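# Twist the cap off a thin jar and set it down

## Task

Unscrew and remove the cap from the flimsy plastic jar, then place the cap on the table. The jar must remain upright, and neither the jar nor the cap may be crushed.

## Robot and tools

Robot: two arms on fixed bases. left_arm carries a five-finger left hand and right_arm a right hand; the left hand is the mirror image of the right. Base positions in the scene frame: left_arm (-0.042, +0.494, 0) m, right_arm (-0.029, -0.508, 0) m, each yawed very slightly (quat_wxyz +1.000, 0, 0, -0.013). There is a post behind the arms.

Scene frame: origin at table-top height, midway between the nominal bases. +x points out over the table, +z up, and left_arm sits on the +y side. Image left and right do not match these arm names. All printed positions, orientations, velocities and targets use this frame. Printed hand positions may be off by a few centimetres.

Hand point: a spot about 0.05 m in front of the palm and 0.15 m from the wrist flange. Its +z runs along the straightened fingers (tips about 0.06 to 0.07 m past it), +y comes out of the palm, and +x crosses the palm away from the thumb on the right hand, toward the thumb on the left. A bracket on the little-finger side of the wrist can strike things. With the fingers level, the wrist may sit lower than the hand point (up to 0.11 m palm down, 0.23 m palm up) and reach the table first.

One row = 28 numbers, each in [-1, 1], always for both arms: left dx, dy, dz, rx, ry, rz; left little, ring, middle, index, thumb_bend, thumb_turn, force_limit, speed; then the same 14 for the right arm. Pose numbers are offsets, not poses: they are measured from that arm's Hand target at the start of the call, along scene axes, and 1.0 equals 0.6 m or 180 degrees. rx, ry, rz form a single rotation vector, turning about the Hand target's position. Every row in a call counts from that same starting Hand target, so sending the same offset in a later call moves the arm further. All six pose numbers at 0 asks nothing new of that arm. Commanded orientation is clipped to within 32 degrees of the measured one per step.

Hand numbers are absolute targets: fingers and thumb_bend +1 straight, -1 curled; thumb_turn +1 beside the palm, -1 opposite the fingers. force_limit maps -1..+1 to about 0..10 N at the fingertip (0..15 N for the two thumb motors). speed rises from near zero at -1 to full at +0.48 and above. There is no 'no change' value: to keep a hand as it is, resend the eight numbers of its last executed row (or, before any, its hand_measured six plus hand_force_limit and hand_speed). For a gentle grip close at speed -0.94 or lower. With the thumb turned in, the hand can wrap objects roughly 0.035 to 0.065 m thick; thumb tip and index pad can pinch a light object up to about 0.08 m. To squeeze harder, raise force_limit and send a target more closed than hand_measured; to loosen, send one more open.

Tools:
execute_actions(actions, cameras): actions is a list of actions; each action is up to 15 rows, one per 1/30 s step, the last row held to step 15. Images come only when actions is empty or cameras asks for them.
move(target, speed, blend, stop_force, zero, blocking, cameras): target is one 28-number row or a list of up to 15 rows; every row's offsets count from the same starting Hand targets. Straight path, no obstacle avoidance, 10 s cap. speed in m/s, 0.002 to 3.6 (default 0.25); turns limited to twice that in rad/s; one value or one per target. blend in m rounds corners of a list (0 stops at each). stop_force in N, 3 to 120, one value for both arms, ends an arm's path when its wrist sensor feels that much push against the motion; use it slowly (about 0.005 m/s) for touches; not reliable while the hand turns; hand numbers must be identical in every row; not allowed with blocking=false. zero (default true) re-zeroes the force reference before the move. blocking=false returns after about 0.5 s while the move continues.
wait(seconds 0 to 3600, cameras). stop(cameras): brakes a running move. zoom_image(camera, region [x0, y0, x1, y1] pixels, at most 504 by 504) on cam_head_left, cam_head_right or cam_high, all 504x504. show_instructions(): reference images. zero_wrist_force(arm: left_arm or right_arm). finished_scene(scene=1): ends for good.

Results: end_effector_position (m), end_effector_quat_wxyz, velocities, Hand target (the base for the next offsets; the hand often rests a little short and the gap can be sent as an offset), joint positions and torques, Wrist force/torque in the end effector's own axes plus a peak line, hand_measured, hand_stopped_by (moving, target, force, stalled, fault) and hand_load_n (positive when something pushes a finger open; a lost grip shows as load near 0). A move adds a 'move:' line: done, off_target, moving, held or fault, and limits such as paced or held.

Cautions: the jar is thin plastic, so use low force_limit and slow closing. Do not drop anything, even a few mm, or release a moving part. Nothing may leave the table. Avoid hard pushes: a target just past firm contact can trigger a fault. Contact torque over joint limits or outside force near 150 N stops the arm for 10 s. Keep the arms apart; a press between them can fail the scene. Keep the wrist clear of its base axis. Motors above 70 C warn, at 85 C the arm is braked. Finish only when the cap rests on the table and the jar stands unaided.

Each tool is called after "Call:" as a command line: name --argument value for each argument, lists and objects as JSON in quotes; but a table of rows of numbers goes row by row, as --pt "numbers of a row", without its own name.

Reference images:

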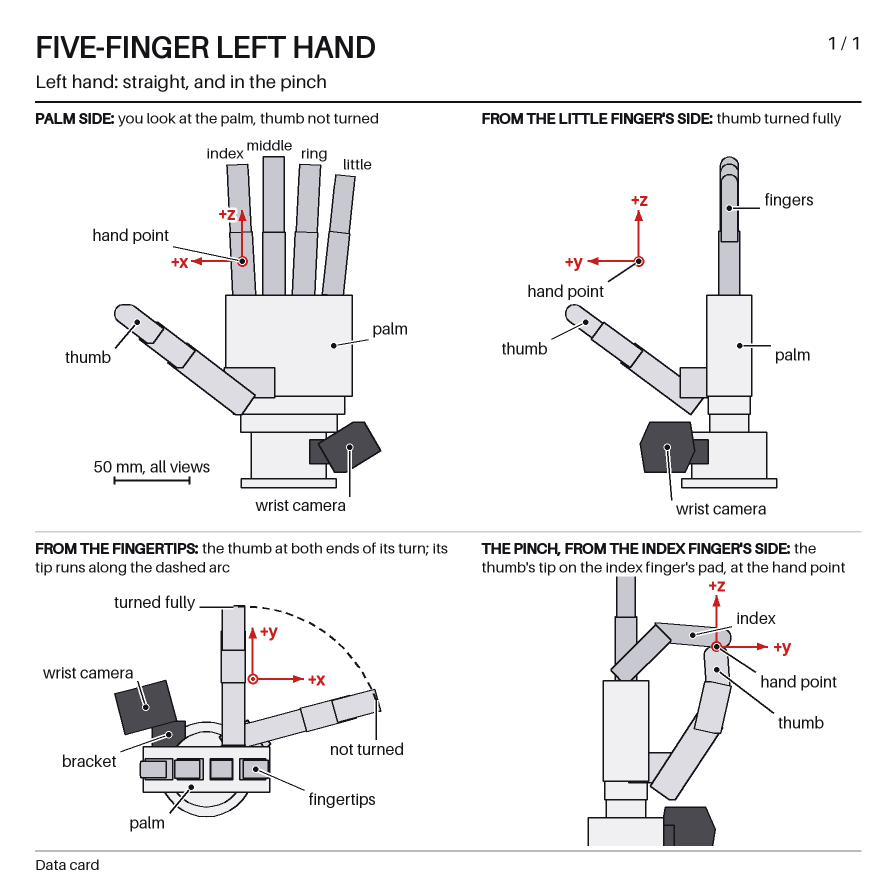

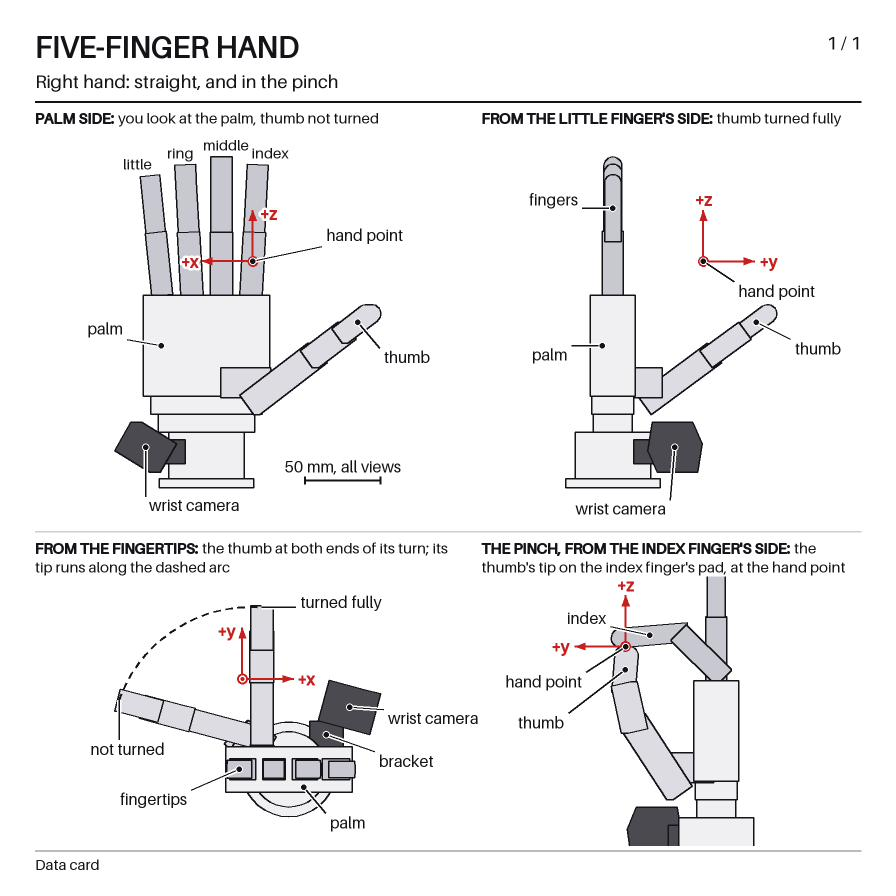

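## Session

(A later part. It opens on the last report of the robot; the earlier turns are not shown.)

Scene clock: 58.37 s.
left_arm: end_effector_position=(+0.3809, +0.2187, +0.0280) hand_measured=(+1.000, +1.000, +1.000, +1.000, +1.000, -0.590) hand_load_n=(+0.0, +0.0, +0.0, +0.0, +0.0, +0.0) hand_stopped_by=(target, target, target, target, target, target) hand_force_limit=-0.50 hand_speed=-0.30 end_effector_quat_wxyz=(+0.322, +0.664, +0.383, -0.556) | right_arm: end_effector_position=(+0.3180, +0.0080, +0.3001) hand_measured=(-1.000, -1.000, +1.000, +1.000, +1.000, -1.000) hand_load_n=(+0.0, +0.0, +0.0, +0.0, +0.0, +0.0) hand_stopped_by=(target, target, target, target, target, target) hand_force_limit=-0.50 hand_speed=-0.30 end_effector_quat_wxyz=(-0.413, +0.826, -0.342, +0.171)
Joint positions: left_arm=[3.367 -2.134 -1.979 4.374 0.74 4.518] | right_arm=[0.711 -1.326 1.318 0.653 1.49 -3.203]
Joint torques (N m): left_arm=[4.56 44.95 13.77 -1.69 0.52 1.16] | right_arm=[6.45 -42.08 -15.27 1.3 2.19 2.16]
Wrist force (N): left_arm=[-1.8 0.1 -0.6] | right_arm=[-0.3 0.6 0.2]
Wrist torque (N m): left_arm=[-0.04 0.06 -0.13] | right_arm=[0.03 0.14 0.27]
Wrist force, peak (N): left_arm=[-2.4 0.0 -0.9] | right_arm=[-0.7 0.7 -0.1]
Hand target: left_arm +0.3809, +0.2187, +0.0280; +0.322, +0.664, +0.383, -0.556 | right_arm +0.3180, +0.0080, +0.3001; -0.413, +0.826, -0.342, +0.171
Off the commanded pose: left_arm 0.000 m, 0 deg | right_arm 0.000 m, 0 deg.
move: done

Call:
move --target '[0.0548, -0.1128, 0, 0, 0, 0, 1, 1, 1, 1, 1, -0.59, -0.5, -0.3, 0, 0, 0, 0, 0, 0, -1, -1, 1, 1, 1, -1, -0.5, -0.3]' --speed 0.06 --cameras '["all"]'

Call:
zoom_image --camera "cam_head_left" --region '[90, 330, 210, 450]'

Call:
zoom_image --camera "cam_head_right" --region '[90, 330, 210, 450]'

Call:
zoom_image --camera "cam_high" --region '[290, 140, 410, 260]'

Scene clock: 60.43 s.
left_arm: end_effector_position=(+0.4138, +0.1510, +0.0279) hand_measured=(+1.000, +1.000, +1.000, +1.000, +1.000, -0.590) hand_load_n=(+0.0, +0.0, +0.0, +0.0, +0.0, +0.5) hand_stopped_by=(target, target, target, target, target, target) hand_force_limit=-0.50 hand_speed=-0.30 end_effector_quat_wxyz=(+0.322, +0.664, +0.383, -0.556) end_effector_velocity=(-0.002, +0.002, +0.000) end_effector_angular_velocity=(+0.000, -0.001, -0.002) | right_arm: end_effector_position=(+0.3180, +0.0080, +0.3001) hand_measured=(-1.000, -1.000, +1.000, +1.000, +1.000, -1.000) hand_load_n=(+0.0, +0.0, +0.0, +0.0, +0.0, +0.0) hand_stopped_by=(target, target, target, target, target, target) hand_force_limit=-0.50 hand_speed=-0.30 end_effector_quat_wxyz=(-0.413, +0.826, -0.342, +0.171)
Joint positions: left_arm=[3.223 -2.194 -1.864 4.371 0.601 4.452] | right_arm=[0.711 -1.326 1.318 0.653 1.49 -3.203]
Joint velocities: left_arm=[0.003 0.001 -0.003 0 0.005 0.004] | right_arm=[within noise]
Joint torques (N m): left_arm=[9.75 49.03 -0.8 -0.6 1.31 1.8] | right_arm=[6.88 -41.95 -15.96 1.36 2.23 2.18]
Wrist force (N): left_arm=[-1.9 0.3 -0.8] | right_arm=[-0.7 0.4 0.2]
Wrist torque (N m): left_arm=[0.00 0.07 -0.16] | right_arm=[0.01 0.20 0.24]
Wrist force, peak (N): left_arm=[-2.3 -0.8 -1.0] | right_arm=[-0.5 0.7 0.4]
Hand target: left_arm +0.4138, +0.1510, +0.0280; +0.322, +0.664, +0.383, -0.556 | right_arm +0.3180, +0.0080, +0.3001; -0.413, +0.826, -0.342, +0.171
Off the commanded pose: left_arm 0.000 m, 0 deg | right_arm 0.000 m, 0 deg.
move: done

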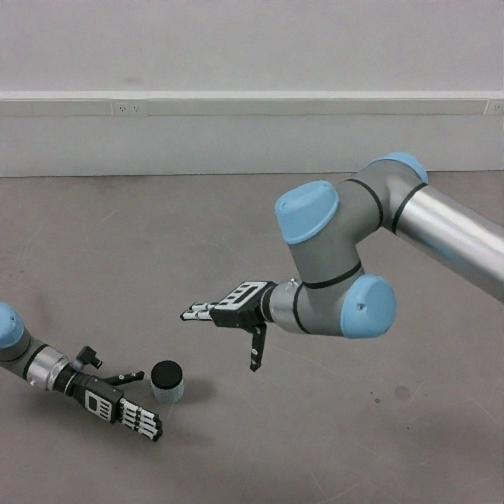

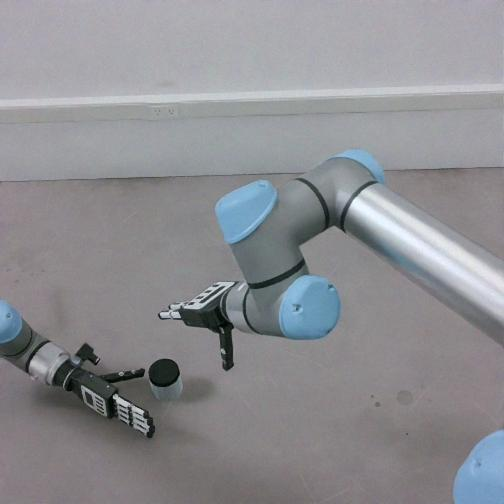

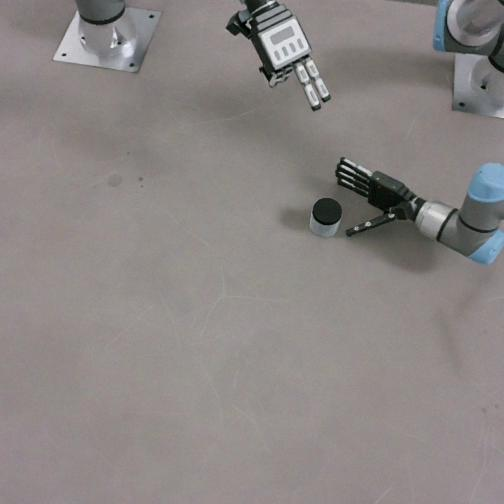

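Scaled by 4.200.

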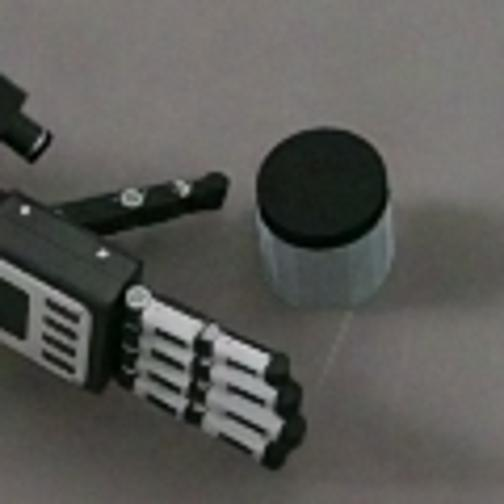

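Scaled by 4.200.

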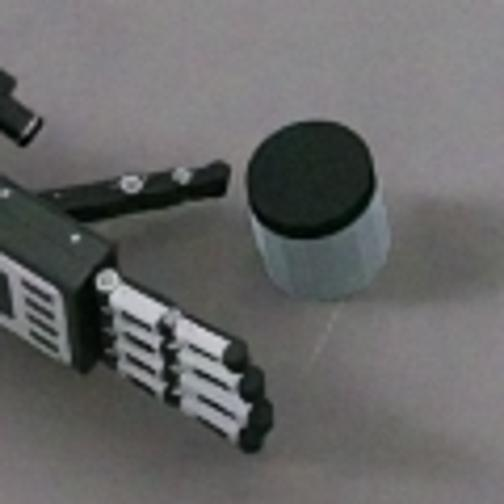

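Scaled by 4.200.

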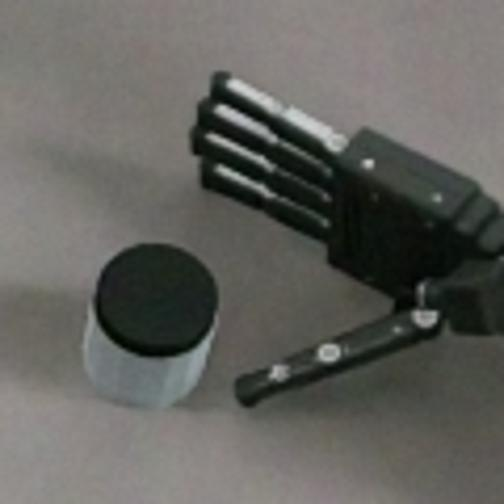

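Call:
move --target '[0.0295, -0.0555, -0.0033, 0, 0, 0, 1, 1, 1, 1, 1, -0.59, -0.5, -0.3, 0, 0, 0, 0, 0, 0, -1, -1, 1, 1, 1, -1, -0.5, -0.3]' --speed 0.04 --cameras '["all"]'

Call:
zoom_image --camera "cam_head_left" --region '[110, 330, 210, 430]'

Call:
zoom_image --camera "cam_head_right" --region '[110, 330, 210, 430]'

Call:
zoom_image --camera "cam_high" --region '[280, 160, 380, 260]'

Scene clock: 62.57 s.
left_arm: end_effector_position=(+0.4316, +0.1176, +0.0259) hand_measured=(+1.000, +1.000, +1.000, +1.000, +1.000, -0.590) hand_load_n=(+0.0, +0.0, +0.0, +0.0, +0.0, +0.0) hand_stopped_by=(target, target, target, target, target, target) hand_force_limit=-0.50 hand_speed=-0.30 end_effector_quat_wxyz=(+0.322, +0.664, +0.383, -0.556) end_effector_velocity=(-0.003, +0.001, -0.001) end_effector_angular_velocity=(+0.000, -0.001, -0.003) | right_arm: end_effector_position=(+0.3180, +0.0080, +0.3001) hand_measured=(-1.000, -1.000, +1.000, +1.000, +1.000, -1.000) hand_load_n=(+0.0, +0.0, +0.0, +0.0, +0.0, +0.0) hand_stopped_by=(target, target, target, target, target, target) hand_force_limit=-0.50 hand_speed=-0.30 end_effector_quat_wxyz=(-0.413, +0.826, -0.342, +0.171)
Joint positions: left_arm=[3.159 -2.233 -1.796 4.374 0.541 4.414] | right_arm=[0.711 -1.326 1.318 0.653 1.49 -3.203]
Joint velocities: left_arm=[0.002 0.002 -0.006 0.001 0.005 0.004] | right_arm=[within noise]
Joint torques (N m): left_arm=[8.01 50.89 0.09 0.91 1.26 1.56] | right_arm=[6.85 -41.56 -15.93 1.26 2.38 2.18]
Wrist force (N): left_arm=[-2.4 -0.1 -0.7] | right_arm=[-0.4 0.7 0.2]
Wrist torque (N m): left_arm=[-0.07 0.15 -0.14] | right_arm=[0.04 0.15 0.26]
Wrist force, peak (N): left_arm=[-2.6 0.5 -0.8] | right_arm=[-0.6 0.8 0.3]
Hand target: left_arm +0.4315, +0.1177, +0.0260; +0.322, +0.664, +0.383, -0.556 | right_arm +0.3180, +0.0080, +0.3001; -0.413, +0.826, -0.342, +0.171
Off the commanded pose: left_arm 0.000 m, 0 deg | right_arm 0.000 m, 0 deg.
move: done

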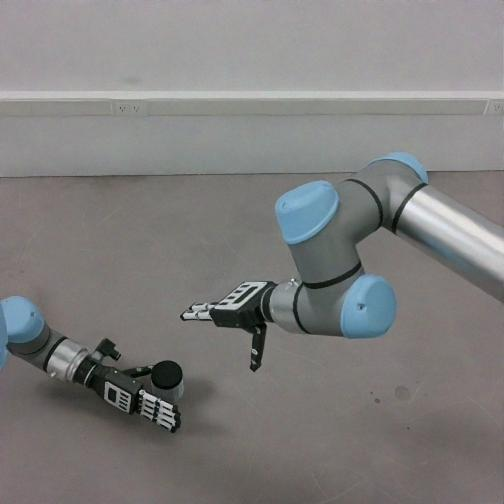

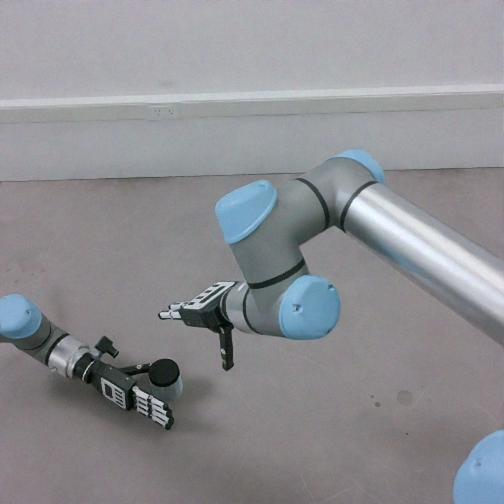

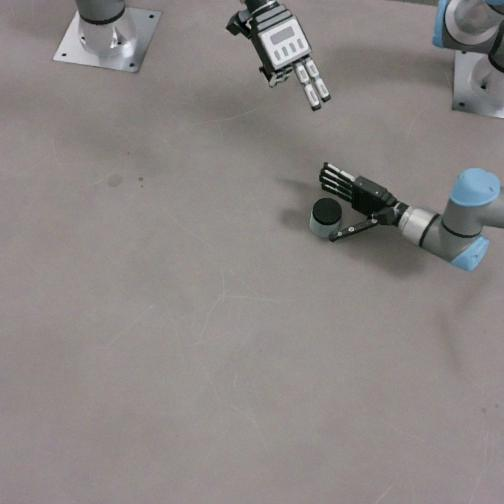

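Scaled by 5.040.

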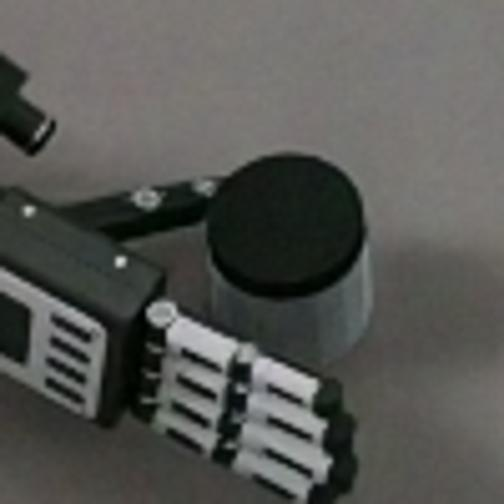

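Scaled by 5.040.

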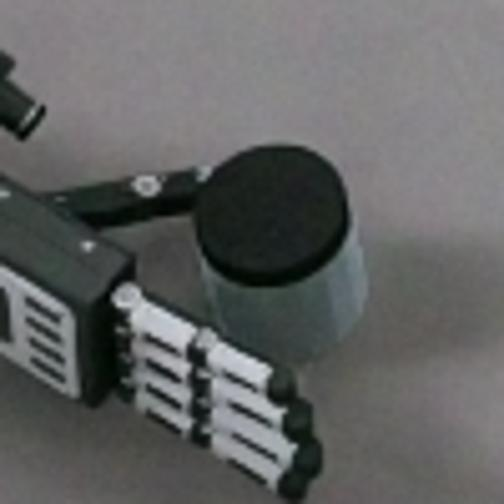

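Scaled by 5.040.

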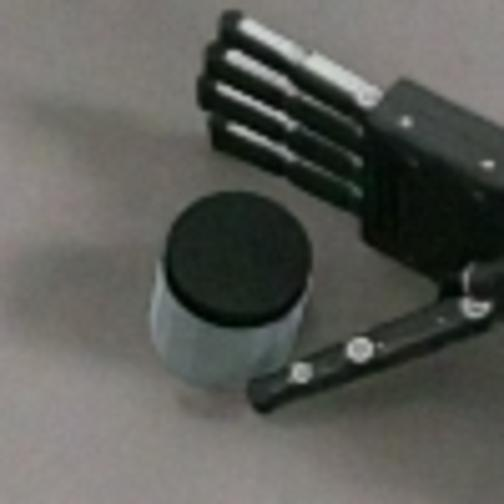

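Call:
move --target '[-0.0061, -0.0026, 0, 0, 0, 0, 1, 1, 1, 0.3, 1, -0.59, -0.5, -0.6, 0, 0, 0, 0, 0, 0, -1, -1, 1, 1, 1, -1, -0.5, -0.3]' --speed 0.02 --cameras '["all"]'

Call:
zoom_image --camera "cam_head_left" --region '[110, 330, 210, 430]'

Call:
zoom_image --camera "cam_high" --region '[280, 160, 380, 260]'

Scene clock: 64.00 s.
left_arm: end_effector_position=(+0.4278, +0.1161, +0.0260) hand_measured=(+1.000, +1.000, +1.000, +0.300, +1.000, -0.590) hand_load_n=(+0.0, +0.0, +0.0, +0.0, +0.0, +0.5) hand_stopped_by=(target, target, target, target, target, target) hand_force_limit=-0.50 hand_speed=-0.60 end_effector_quat_wxyz=(+0.322, +0.664, +0.383, -0.556) | right_arm: end_effector_position=(+0.3180, +0.0080, +0.3001) hand_measured=(-1.000, -1.000, +1.000, +1.000, +1.000, -1.000) hand_load_n=(+0.0, +0.0, +0.0, +0.0, +0.0, +0.0) hand_stopped_by=(target, target, target, target, target, target) hand_force_limit=-0.50 hand_speed=-0.30 end_effector_quat_wxyz=(-0.413, +0.826, -0.342, +0.171)
Joint positions: left_arm=[3.157 -2.228 -1.807 4.381 0.538 4.412] | right_arm=[0.711 -1.326 1.318 0.653 1.49 -3.203]
Joint torques (N m): left_arm=[3.8 25.97 25.7 -1.33 1.29 0.93] | right_arm=[6.94 -41.4 -15.8 1.19 2.17 2.12]
Wrist force (N): left_arm=[-2.3 -0.2 -0.7] | right_arm=[-0.5 0.7 0.1]
Wrist torque (N m): left_arm=[-0.08 0.13 -0.14] | right_arm=[0.05 0.17 0.26]
Wrist force, peak (N): left_arm=[-2.8 -0.1 -0.7] | right_arm=[-0.6 0.7 0.2]
Hand target: left_arm +0.4278, +0.1161, +0.0260; +0.322, +0.664, +0.383, -0.556 | right_arm +0.3180, +0.0080, +0.3001; -0.413, +0.826, -0.342, +0.171
Off the commanded pose: left_arm 0.000 m, 0 deg | right_arm 0.000 m, 0 deg.
move: done

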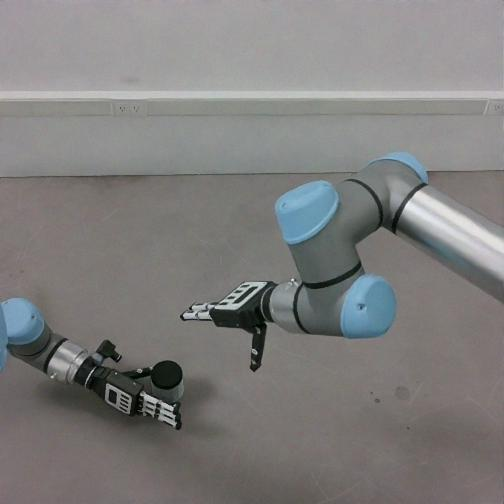

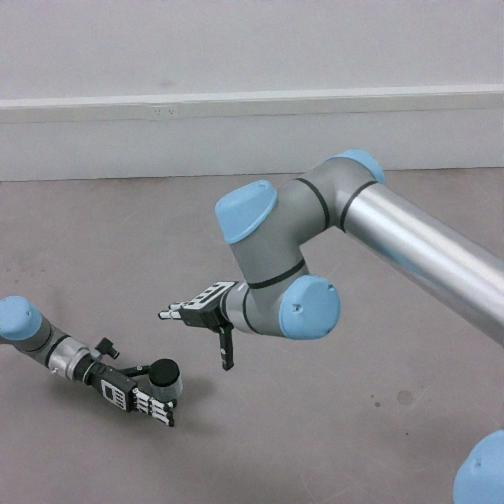

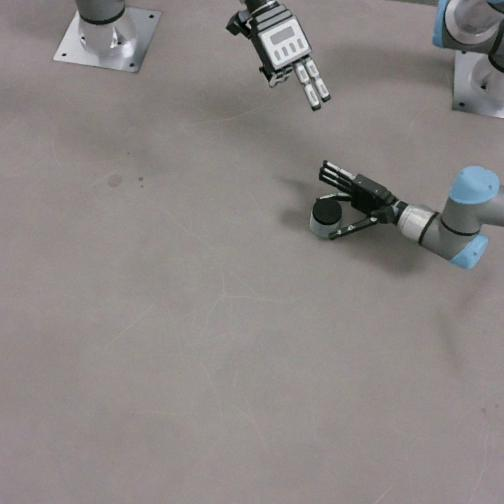

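Scaled by 5.040.

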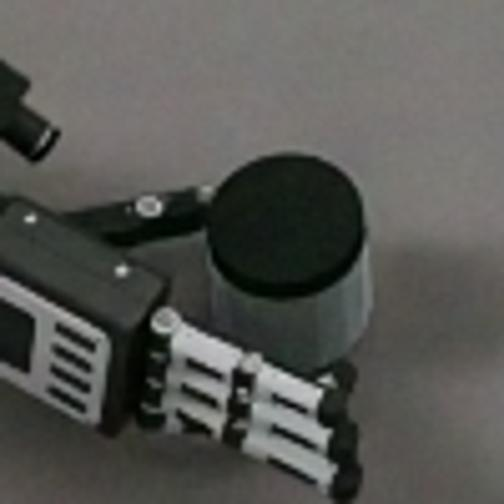

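Scaled by 5.040.

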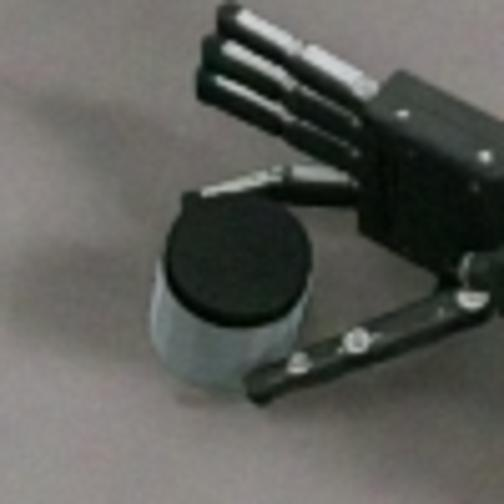

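Call:
move --target '[0, 0, 0, 0, 0, 0, 1, 1, 1, -0.3, 1, -0.59, -0.5, -0.94, 0, 0, 0, 0, 0, 0, -1, -1, 1, 1, 1, -1, -0.5, -0.3]' --speed 0.02 --cameras '["all"]'

Call:
zoom_image --camera "cam_head_left" --region '[110, 330, 210, 430]'

Call:
zoom_image --camera "cam_high" --region '[280, 160, 380, 260]'

Scene clock: 66.13 s.
left_arm: end_effector_position=(+0.4278, +0.1161, +0.0260) hand_measured=(+1.000, +1.000, +1.000, +0.048, +1.000, -0.590) hand_load_n=(+0.0, +0.0, +0.0, +3.5, +0.0, +0.0) hand_stopped_by=(target, target, target, force, target, target) hand_force_limit=-0.50 hand_speed=-0.94 end_effector_quat_wxyz=(+0.322, +0.664, +0.383, -0.556) | right_arm: end_effector_position=(+0.3180, +0.0080, +0.3001) hand_measured=(-1.000, -1.000, +1.000, +1.000, +1.000, -1.000) hand_load_n=(+0.0, +0.0, +0.0, +0.0, +0.0, +0.0) hand_stopped_by=(target, target, target, target, target, target) hand_force_limit=-0.50 hand_speed=-0.30 end_effector_quat_wxyz=(-0.413, +0.826, -0.342, +0.171)
Joint positions: left_arm=[3.157 -2.228 -1.807 4.381 0.538 4.412] | right_arm=[0.711 -1.326 1.318 0.653 1.49 -3.203]
Joint torques (N m): left_arm=[5.43 26.3 25.28 -1 1.08 1.35] | right_arm=[7.31 -41.42 -14.82 1.17 2.37 2.03]
Wrist force (N): left_arm=[-2.3 -0.1 -0.6] | right_arm=[-0.5 0.4 -0.1]
Wrist torque (N m): left_arm=[-0.07 0.15 -0.16] | right_arm=[0.03 0.18 0.25]
Wrist force, peak (N): left_arm=[-2.6 0.0 -0.7] | right_arm=[-0.6 0.8 0.2]
Hand target: left_arm +0.4278, +0.1161, +0.0260; +0.322, +0.664, +0.383, -0.556 | right_arm +0.3180, +0.0080, +0.3001; -0.413, +0.826, -0.342, +0.171
Off the commanded pose: left_arm 0.000 m, 0 deg | right_arm 0.000 m, 0 deg.
move: done

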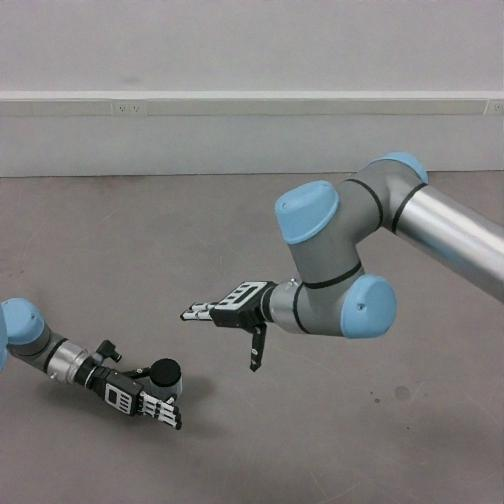

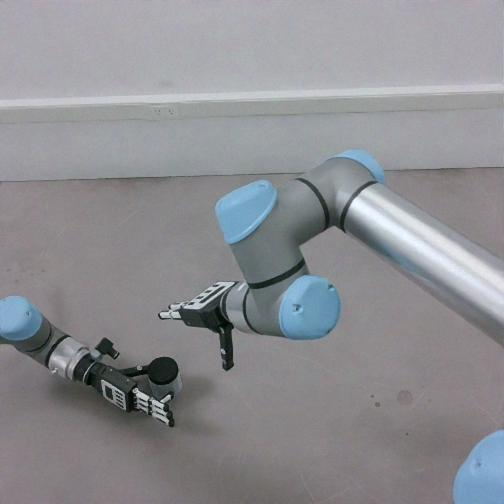

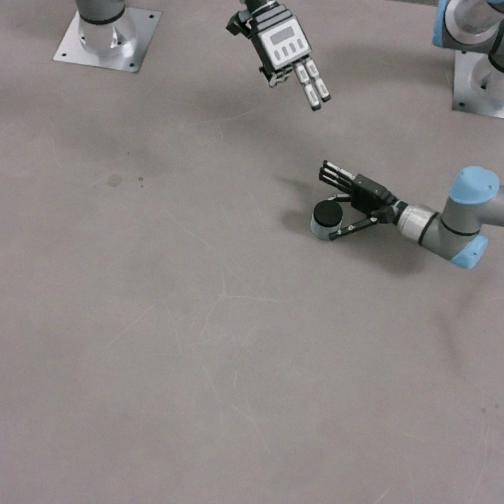

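Scaled by 5.040.

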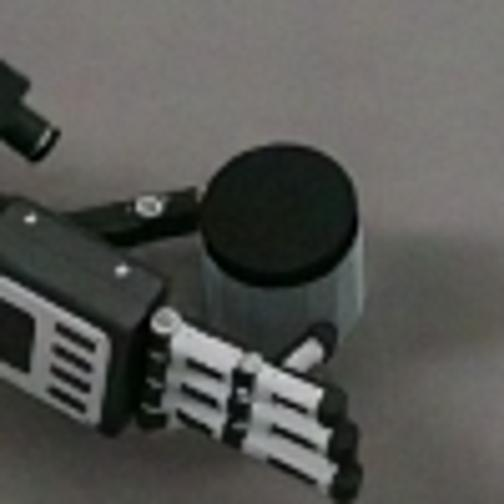

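Scaled by 5.040.

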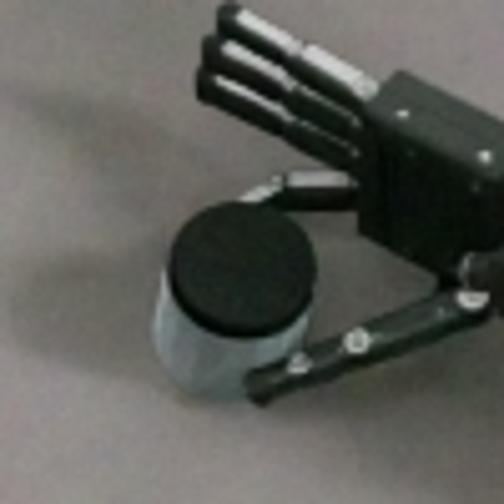

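Call:
move --target '[0, 0, 0, 0, 0, 0, 1, 1, 1, -0.3, 1, -0.59, -0.5, -0.94, 0.2143, 0.1842, -0.1667, 0, 0, -0.25, -1, -1, 0.4, 0.4, 1, -1, -0.5, -0.3]' --speed 0.15 --cameras '["all"]'

Call:
zoom_image --camera "cam_head_left" --region '[80, 290, 230, 440]'

Call:
zoom_image --camera "cam_head_right" --region '[80, 290, 230, 440]'

Call:
zoom_image --camera "cam_high" --region '[260, 130, 410, 280]'

Scene clock: 70.40 s.
left_arm: end_effector_position=(+0.4278, +0.1161, +0.0260) hand_measured=(+1.000, +1.000, +1.000, +0.048, +1.000, -0.590) hand_load_n=(+0.0, +0.0, +0.0, +3.5, +0.5, +0.0) hand_stopped_by=(target, target, target, force, target, target) hand_force_limit=-0.50 hand_speed=-0.94 end_effector_quat_wxyz=(+0.322, +0.664, +0.383, -0.556) | right_arm: end_effector_position=(+0.4465, +0.1185, +0.2000) hand_measured=(-1.000, -1.000, +0.400, +0.400, +1.000, -1.000) hand_load_n=(+0.0, +0.0, +0.0, +0.0, +0.0, +0.0) hand_stopped_by=(target, target, target, target, target, target) hand_force_limit=-0.50 hand_speed=-0.30 end_effector_quat_wxyz=(-0.316, +0.633, -0.632, +0.316)
Joint positions: left_arm=[3.157 -2.228 -1.807 4.381 0.538 4.412] | right_arm=[0.916 -0.616 0.476 1.011 2.241 -2.506]
Joint torques (N m): left_arm=[5.58 27.73 24.55 -0.47 0.67 1.38] | right_arm=[-5.78 -52.33 -27.23 1.55 0.56 -0.21]
Wrist force (N): left_arm=[-1.8 -0.1 -0.7] | right_arm=[-0.5 0.6 0.1]
Wrist torque (N m): left_arm=[-0.06 0.08 -0.14] | right_arm=[0.06 0.17 0.24]
Wrist force, peak (N): left_arm=[-2.4 -0.2 -0.8] | right_arm=[-0.8 1.0 0.7]
Hand target: left_arm +0.4278, +0.1161, +0.0260; +0.322, +0.664, +0.383, -0.556 | right_arm +0.4466, +0.1185, +0.2000; -0.316, +0.633, -0.632, +0.316
Off the commanded pose: left_arm 0.000 m, 0 deg | right_arm 0.000 m, 0 deg.
move: done

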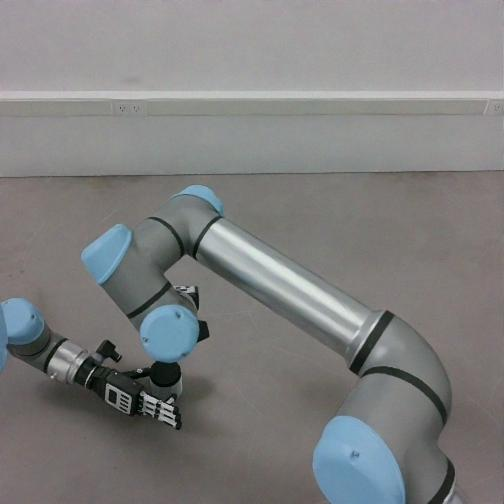

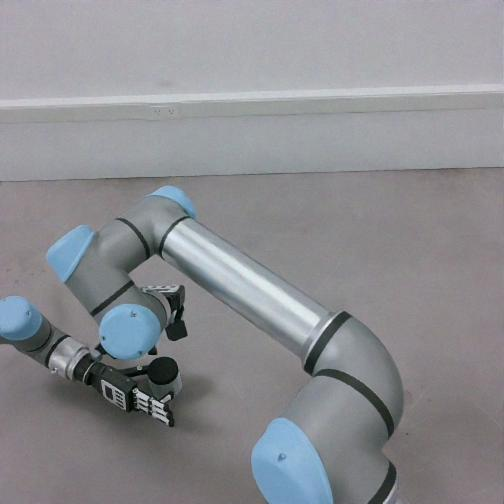

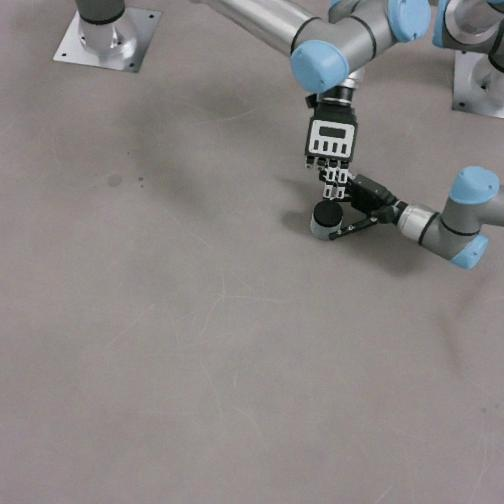

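Scaled by 3.360.

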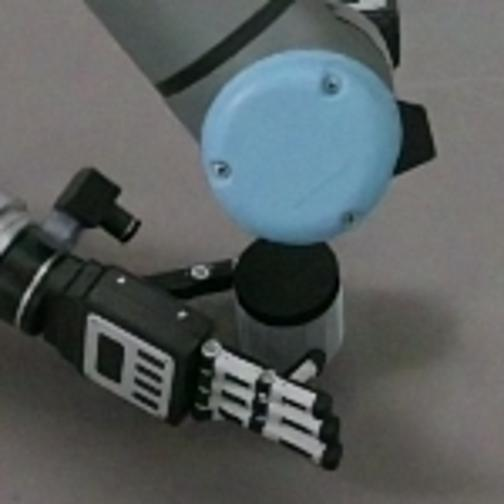

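Scaled by 3.360.

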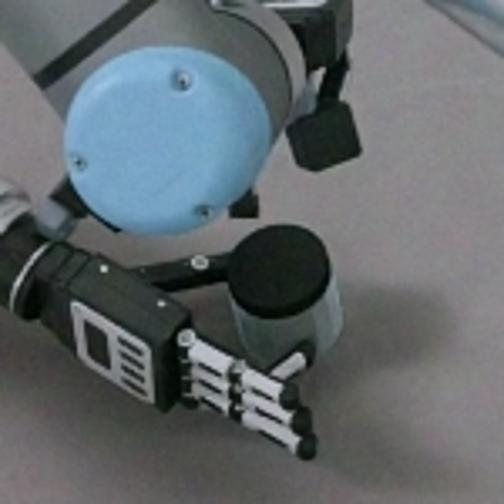

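Scaled by 3.360.

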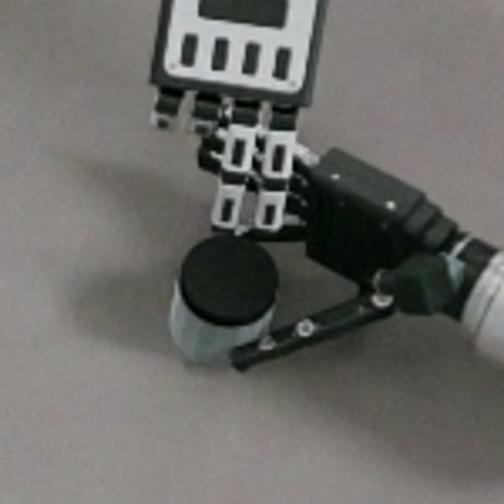

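Call:
move --pt "0 0 0 0 0 0 1 1 1 -0.3 1 -0.59 -0.5 -0.94 -0.0167 0 -0.0667 0 0 0.25 -1 -1 0.4 0.4 1 -1 -0.5 -0.3" --pt "0 0 0 0 0 0 1 1 1 -0.3 1 -0.59 -0.5 -0.94 -0.0167 0 -0.15 0 0 0.25 -1 -1 0.4 0.4 1 -1 -0.5 -0.3" --speed 0.1 --blend 0.01 --cameras '["all"]'

Call:
zoom_image --camera "cam_head_left" --region '[110, 320, 220, 430]'

Call:
zoom_image --camera "cam_head_right" --region '[110, 320, 220, 430]'

Call:
zoom_image --camera "cam_high" --region '[270, 140, 380, 250]'

Scene clock: 76.13 s.
left_arm: end_effector_position=(+0.4278, +0.1161, +0.0260) hand_measured=(+1.000, +1.000, +1.000, +0.048, +1.000, -0.590) hand_load_n=(+0.0, +0.0, +0.0, +3.5, +0.5, +0.0) hand_stopped_by=(target, target, target, force, target, target) hand_force_limit=-0.50 hand_speed=-0.94 end_effector_quat_wxyz=(+0.322, +0.664, +0.383, -0.556) | right_arm: end_effector_position=(+0.4365, +0.1185, +0.1100) hand_measured=(-1.000, -1.000, +0.400, +0.400, +1.000, -1.000) hand_load_n=(+0.0, +0.0, +0.0, +0.0, +0.0, +0.0) hand_stopped_by=(target, target, target, target, target, target) hand_force_limit=-0.50 hand_speed=-0.30 end_effector_quat_wxyz=(-0.413, +0.827, -0.342, +0.171)
Joint positions: left_arm=[3.157 -2.228 -1.807 4.381 0.538 4.412] | right_arm=[0.729 -0.855 1.101 0.399 1.504 -3.192]
Joint torques (N m): left_arm=[5.45 28.9 22.45 0.47 -0.02 1.18] | right_arm=[7.21 -58.04 -21.36 0.05 1.16 2.56]
Wrist force (N): left_arm=[-1.9 0.3 -0.6] | right_arm=[-0.4 0.7 0.1]
Wrist torque (N m): left_arm=[-0.03 0.09 -0.15] | right_arm=[0.06 0.16 0.22]
Wrist force, peak (N): left_arm=[-2.3 0.1 -1.0] | right_arm=[-0.6 1.7 0.8]
Hand target: left_arm +0.4278, +0.1161, +0.0260; +0.322, +0.664, +0.383, -0.556 | right_arm +0.4366, +0.1185, +0.1100; -0.413, +0.826, -0.342, +0.171
Off the commanded pose: left_arm 0.000 m, 0 deg | right_arm 0.000 m, 0 deg.
move: done

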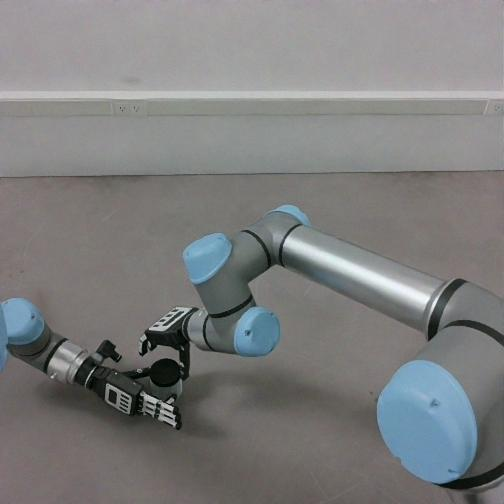

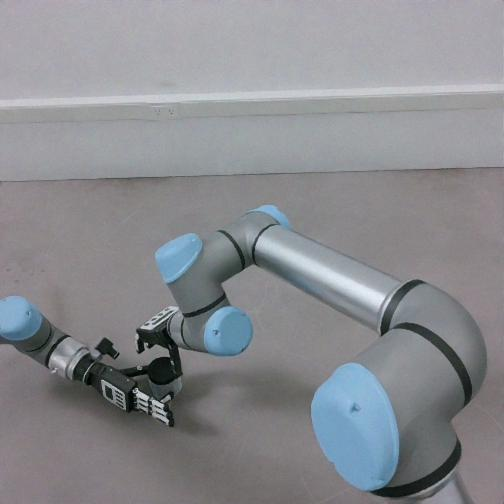

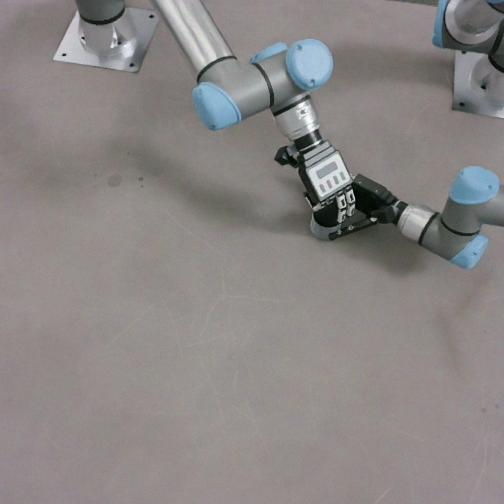

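Scaled by 4.582.

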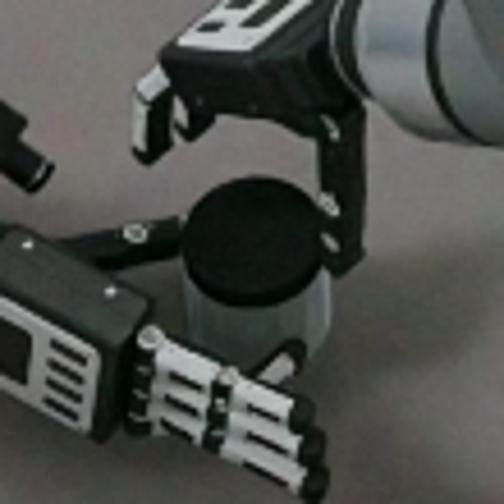

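Scaled by 4.582.

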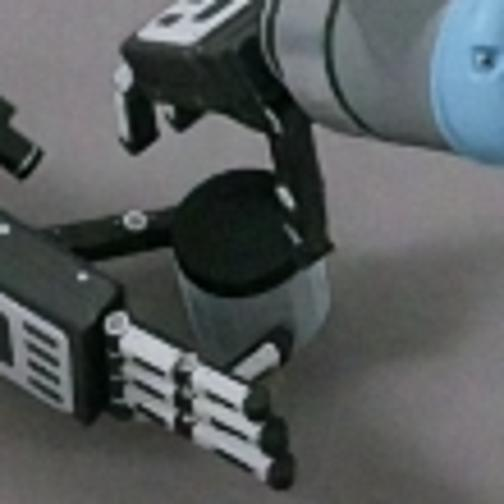

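Scaled by 4.582.

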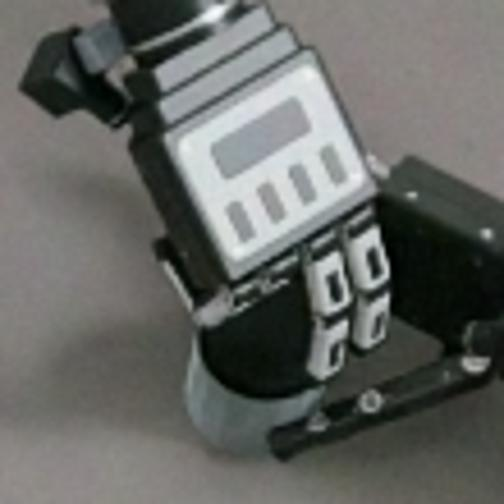

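Call:
move --target '[0, 0, 0, 0, 0, 0, 1, 1, 1, -0.3, 1, -0.59, -0.5, -0.94, 0.011, 0.0085, 0, 0, 0, 0, -1, -1, 0.4, 0.4, 1, -1, -0.5, -0.3]' --speed 0.05

Call:
move --target '[0, 0, 0, 0, 0, 0, 1, 1, 1, -0.3, 1, -0.59, -0.5, -0.94, 0, 0, -0.0733, 0, 0, 0, -1, -1, 0.4, 0.4, 1, -1, -0.5, -0.3]' --speed 0.03 --stop_force 6 --cameras '["all"]'

Call:
zoom_image --camera "cam_head_left" --region '[110, 320, 220, 430]'

Call:
zoom_image --camera "cam_head_right" --region '[110, 320, 220, 430]'

Call:
zoom_image --camera "cam_high" --region '[270, 140, 380, 250]'

Scene clock: 78.07 s.
left_arm: end_effector_position=(+0.4278, +0.1161, +0.0260) hand_measured=(+1.000, +1.000, +1.000, +0.048, +1.000, -0.590) hand_load_n=(+0.0, +0.0, +0.0, +3.0, +0.0, +0.0) hand_stopped_by=(target, target, target, force, target, target) hand_force_limit=-0.50 hand_speed=-0.94 end_effector_quat_wxyz=(+0.322, +0.664, +0.383, -0.556) | right_arm: end_effector_position=(+0.4431, +0.1236, +0.1099) hand_measured=(-1.000, -1.000, +0.400, +0.400, +1.000, -1.000) hand_load_n=(+0.0, +0.0, +0.0, +0.0, +0.0, +0.0) hand_stopped_by=(target, target, target, target, target, target) hand_force_limit=-0.50 hand_speed=-0.30 end_effector_quat_wxyz=(-0.413, +0.827, -0.342, +0.171)
Joint positions: left_arm=[3.157 -2.228 -1.807 4.381 0.538 4.412] | right_arm=[0.728 -0.834 1.064 0.415 1.503 -3.193]
Joint torques (N m): left_arm=[5.48 29.58 21.55 0.78 -0.32 1.19] | right_arm=[-6.89 -56.49 -25.05 -1.18 -0.49 -2.44]
Wrist force (N): left_arm=[-1.7 0.0 -0.6] | right_arm=[-0.2 0.6 0.5]
Wrist torque (N m): left_arm=[-0.05 0.06 -0.12] | right_arm=[0.03 0.11 0.25]
Wrist force, peak (N): left_arm=[-2.1 0.0 -0.9] | right_arm=[-0.7 0.9 0.2]
Hand target: left_arm +0.4278, +0.1161, +0.0260; +0.322, +0.664, +0.383, -0.556 | right_arm +0.4432, +0.1236, +0.1100; -0.413, +0.826, -0.342, +0.171
Off the commanded pose: left_arm 0.000 m, 0 deg | right_arm 0.000 m, 0 deg.
move: done

Scene clock: 80.63 s.
left_arm: end_effector_position=(+0.4278, +0.1161, +0.0260) hand_measured=(+1.000, +1.000, +1.000, +0.048, +1.000, -0.590) hand_load_n=(+0.0, +0.0, +0.0, +3.5, +0.5, +0.0) hand_stopped_by=(target, target, target, force, target, target) hand_force_limit=-0.50 hand_speed=-0.94 end_effector_quat_wxyz=(+0.322, +0.664, +0.383, -0.556) | right_arm: end_effector_position=(+0.4432, +0.1236, +0.0661) hand_measured=(-1.000, -1.000, +0.400, +0.400, +1.000, -1.000) hand_load_n=(+0.0, +0.0, +0.0, +0.0, +0.0, +0.0) hand_stopped_by=(target, target, target, target, target, target) hand_force_limit=-0.50 hand_speed=-0.30 end_effector_quat_wxyz=(-0.413, +0.826, -0.342, +0.171)
Joint positions: left_arm=[3.157 -2.228 -1.807 4.381 0.538 4.412] | right_arm=[0.728 -0.802 1.124 0.323 1.503 -3.193]
Joint torques (N m): left_arm=[4.75 29.96 20.55 0.98 -0.65 1.23] | right_arm=[-6.41 -60.28 -28.1 2.01 2.02 -1.42]
Wrist force (N): left_arm=[-1.9 -0.1 -0.7] | right_arm=[-0.4 0.6 0.2]
Wrist torque (N m): left_arm=[-0.07 0.08 -0.13] | right_arm=[0.04 0.17 0.23]
Wrist force, peak (N): left_arm=[-2.1 0.1 -1.0] | right_arm=[-0.4 0.9 0.3]
Hand target: left_arm +0.4278, +0.1161, +0.0260; +0.322, +0.664, +0.383, -0.556 | right_arm +0.4432, +0.1236, +0.0661; -0.413, +0.826, -0.342, +0.171
Off the commanded pose: left_arm 0.000 m, 0 deg | right_arm 0.000 m, 0 deg.
move: done

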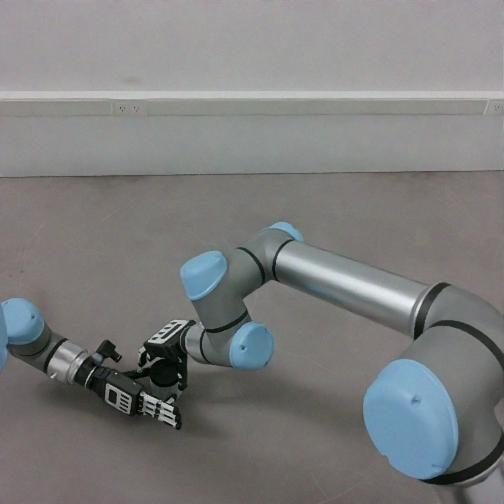

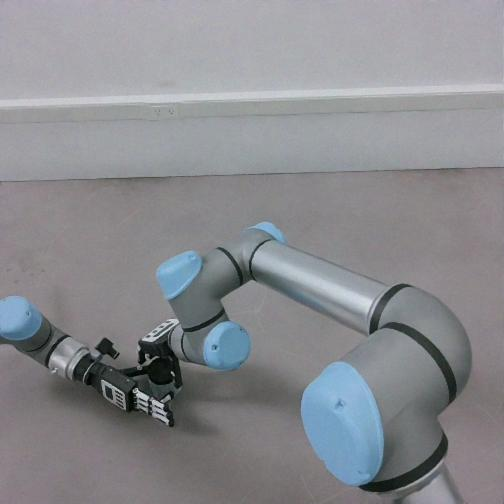

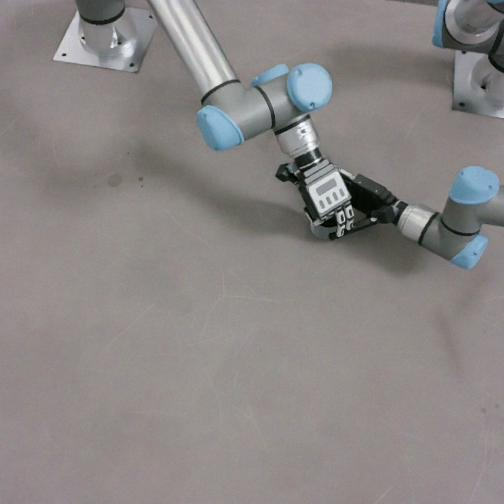

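Scaled by 4.582.

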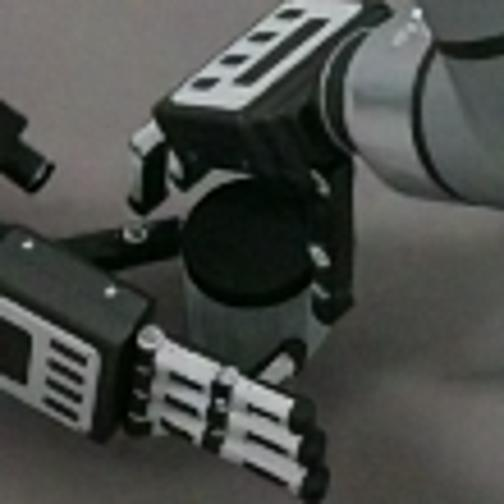

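Scaled by 4.582.

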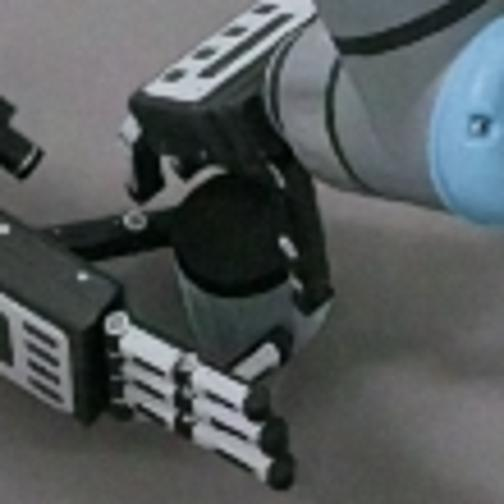

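Scaled by 4.582.

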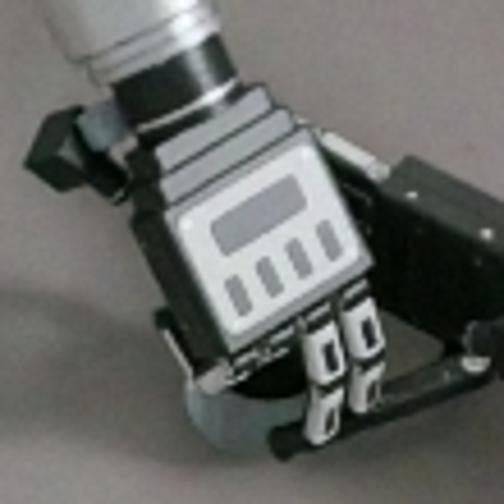

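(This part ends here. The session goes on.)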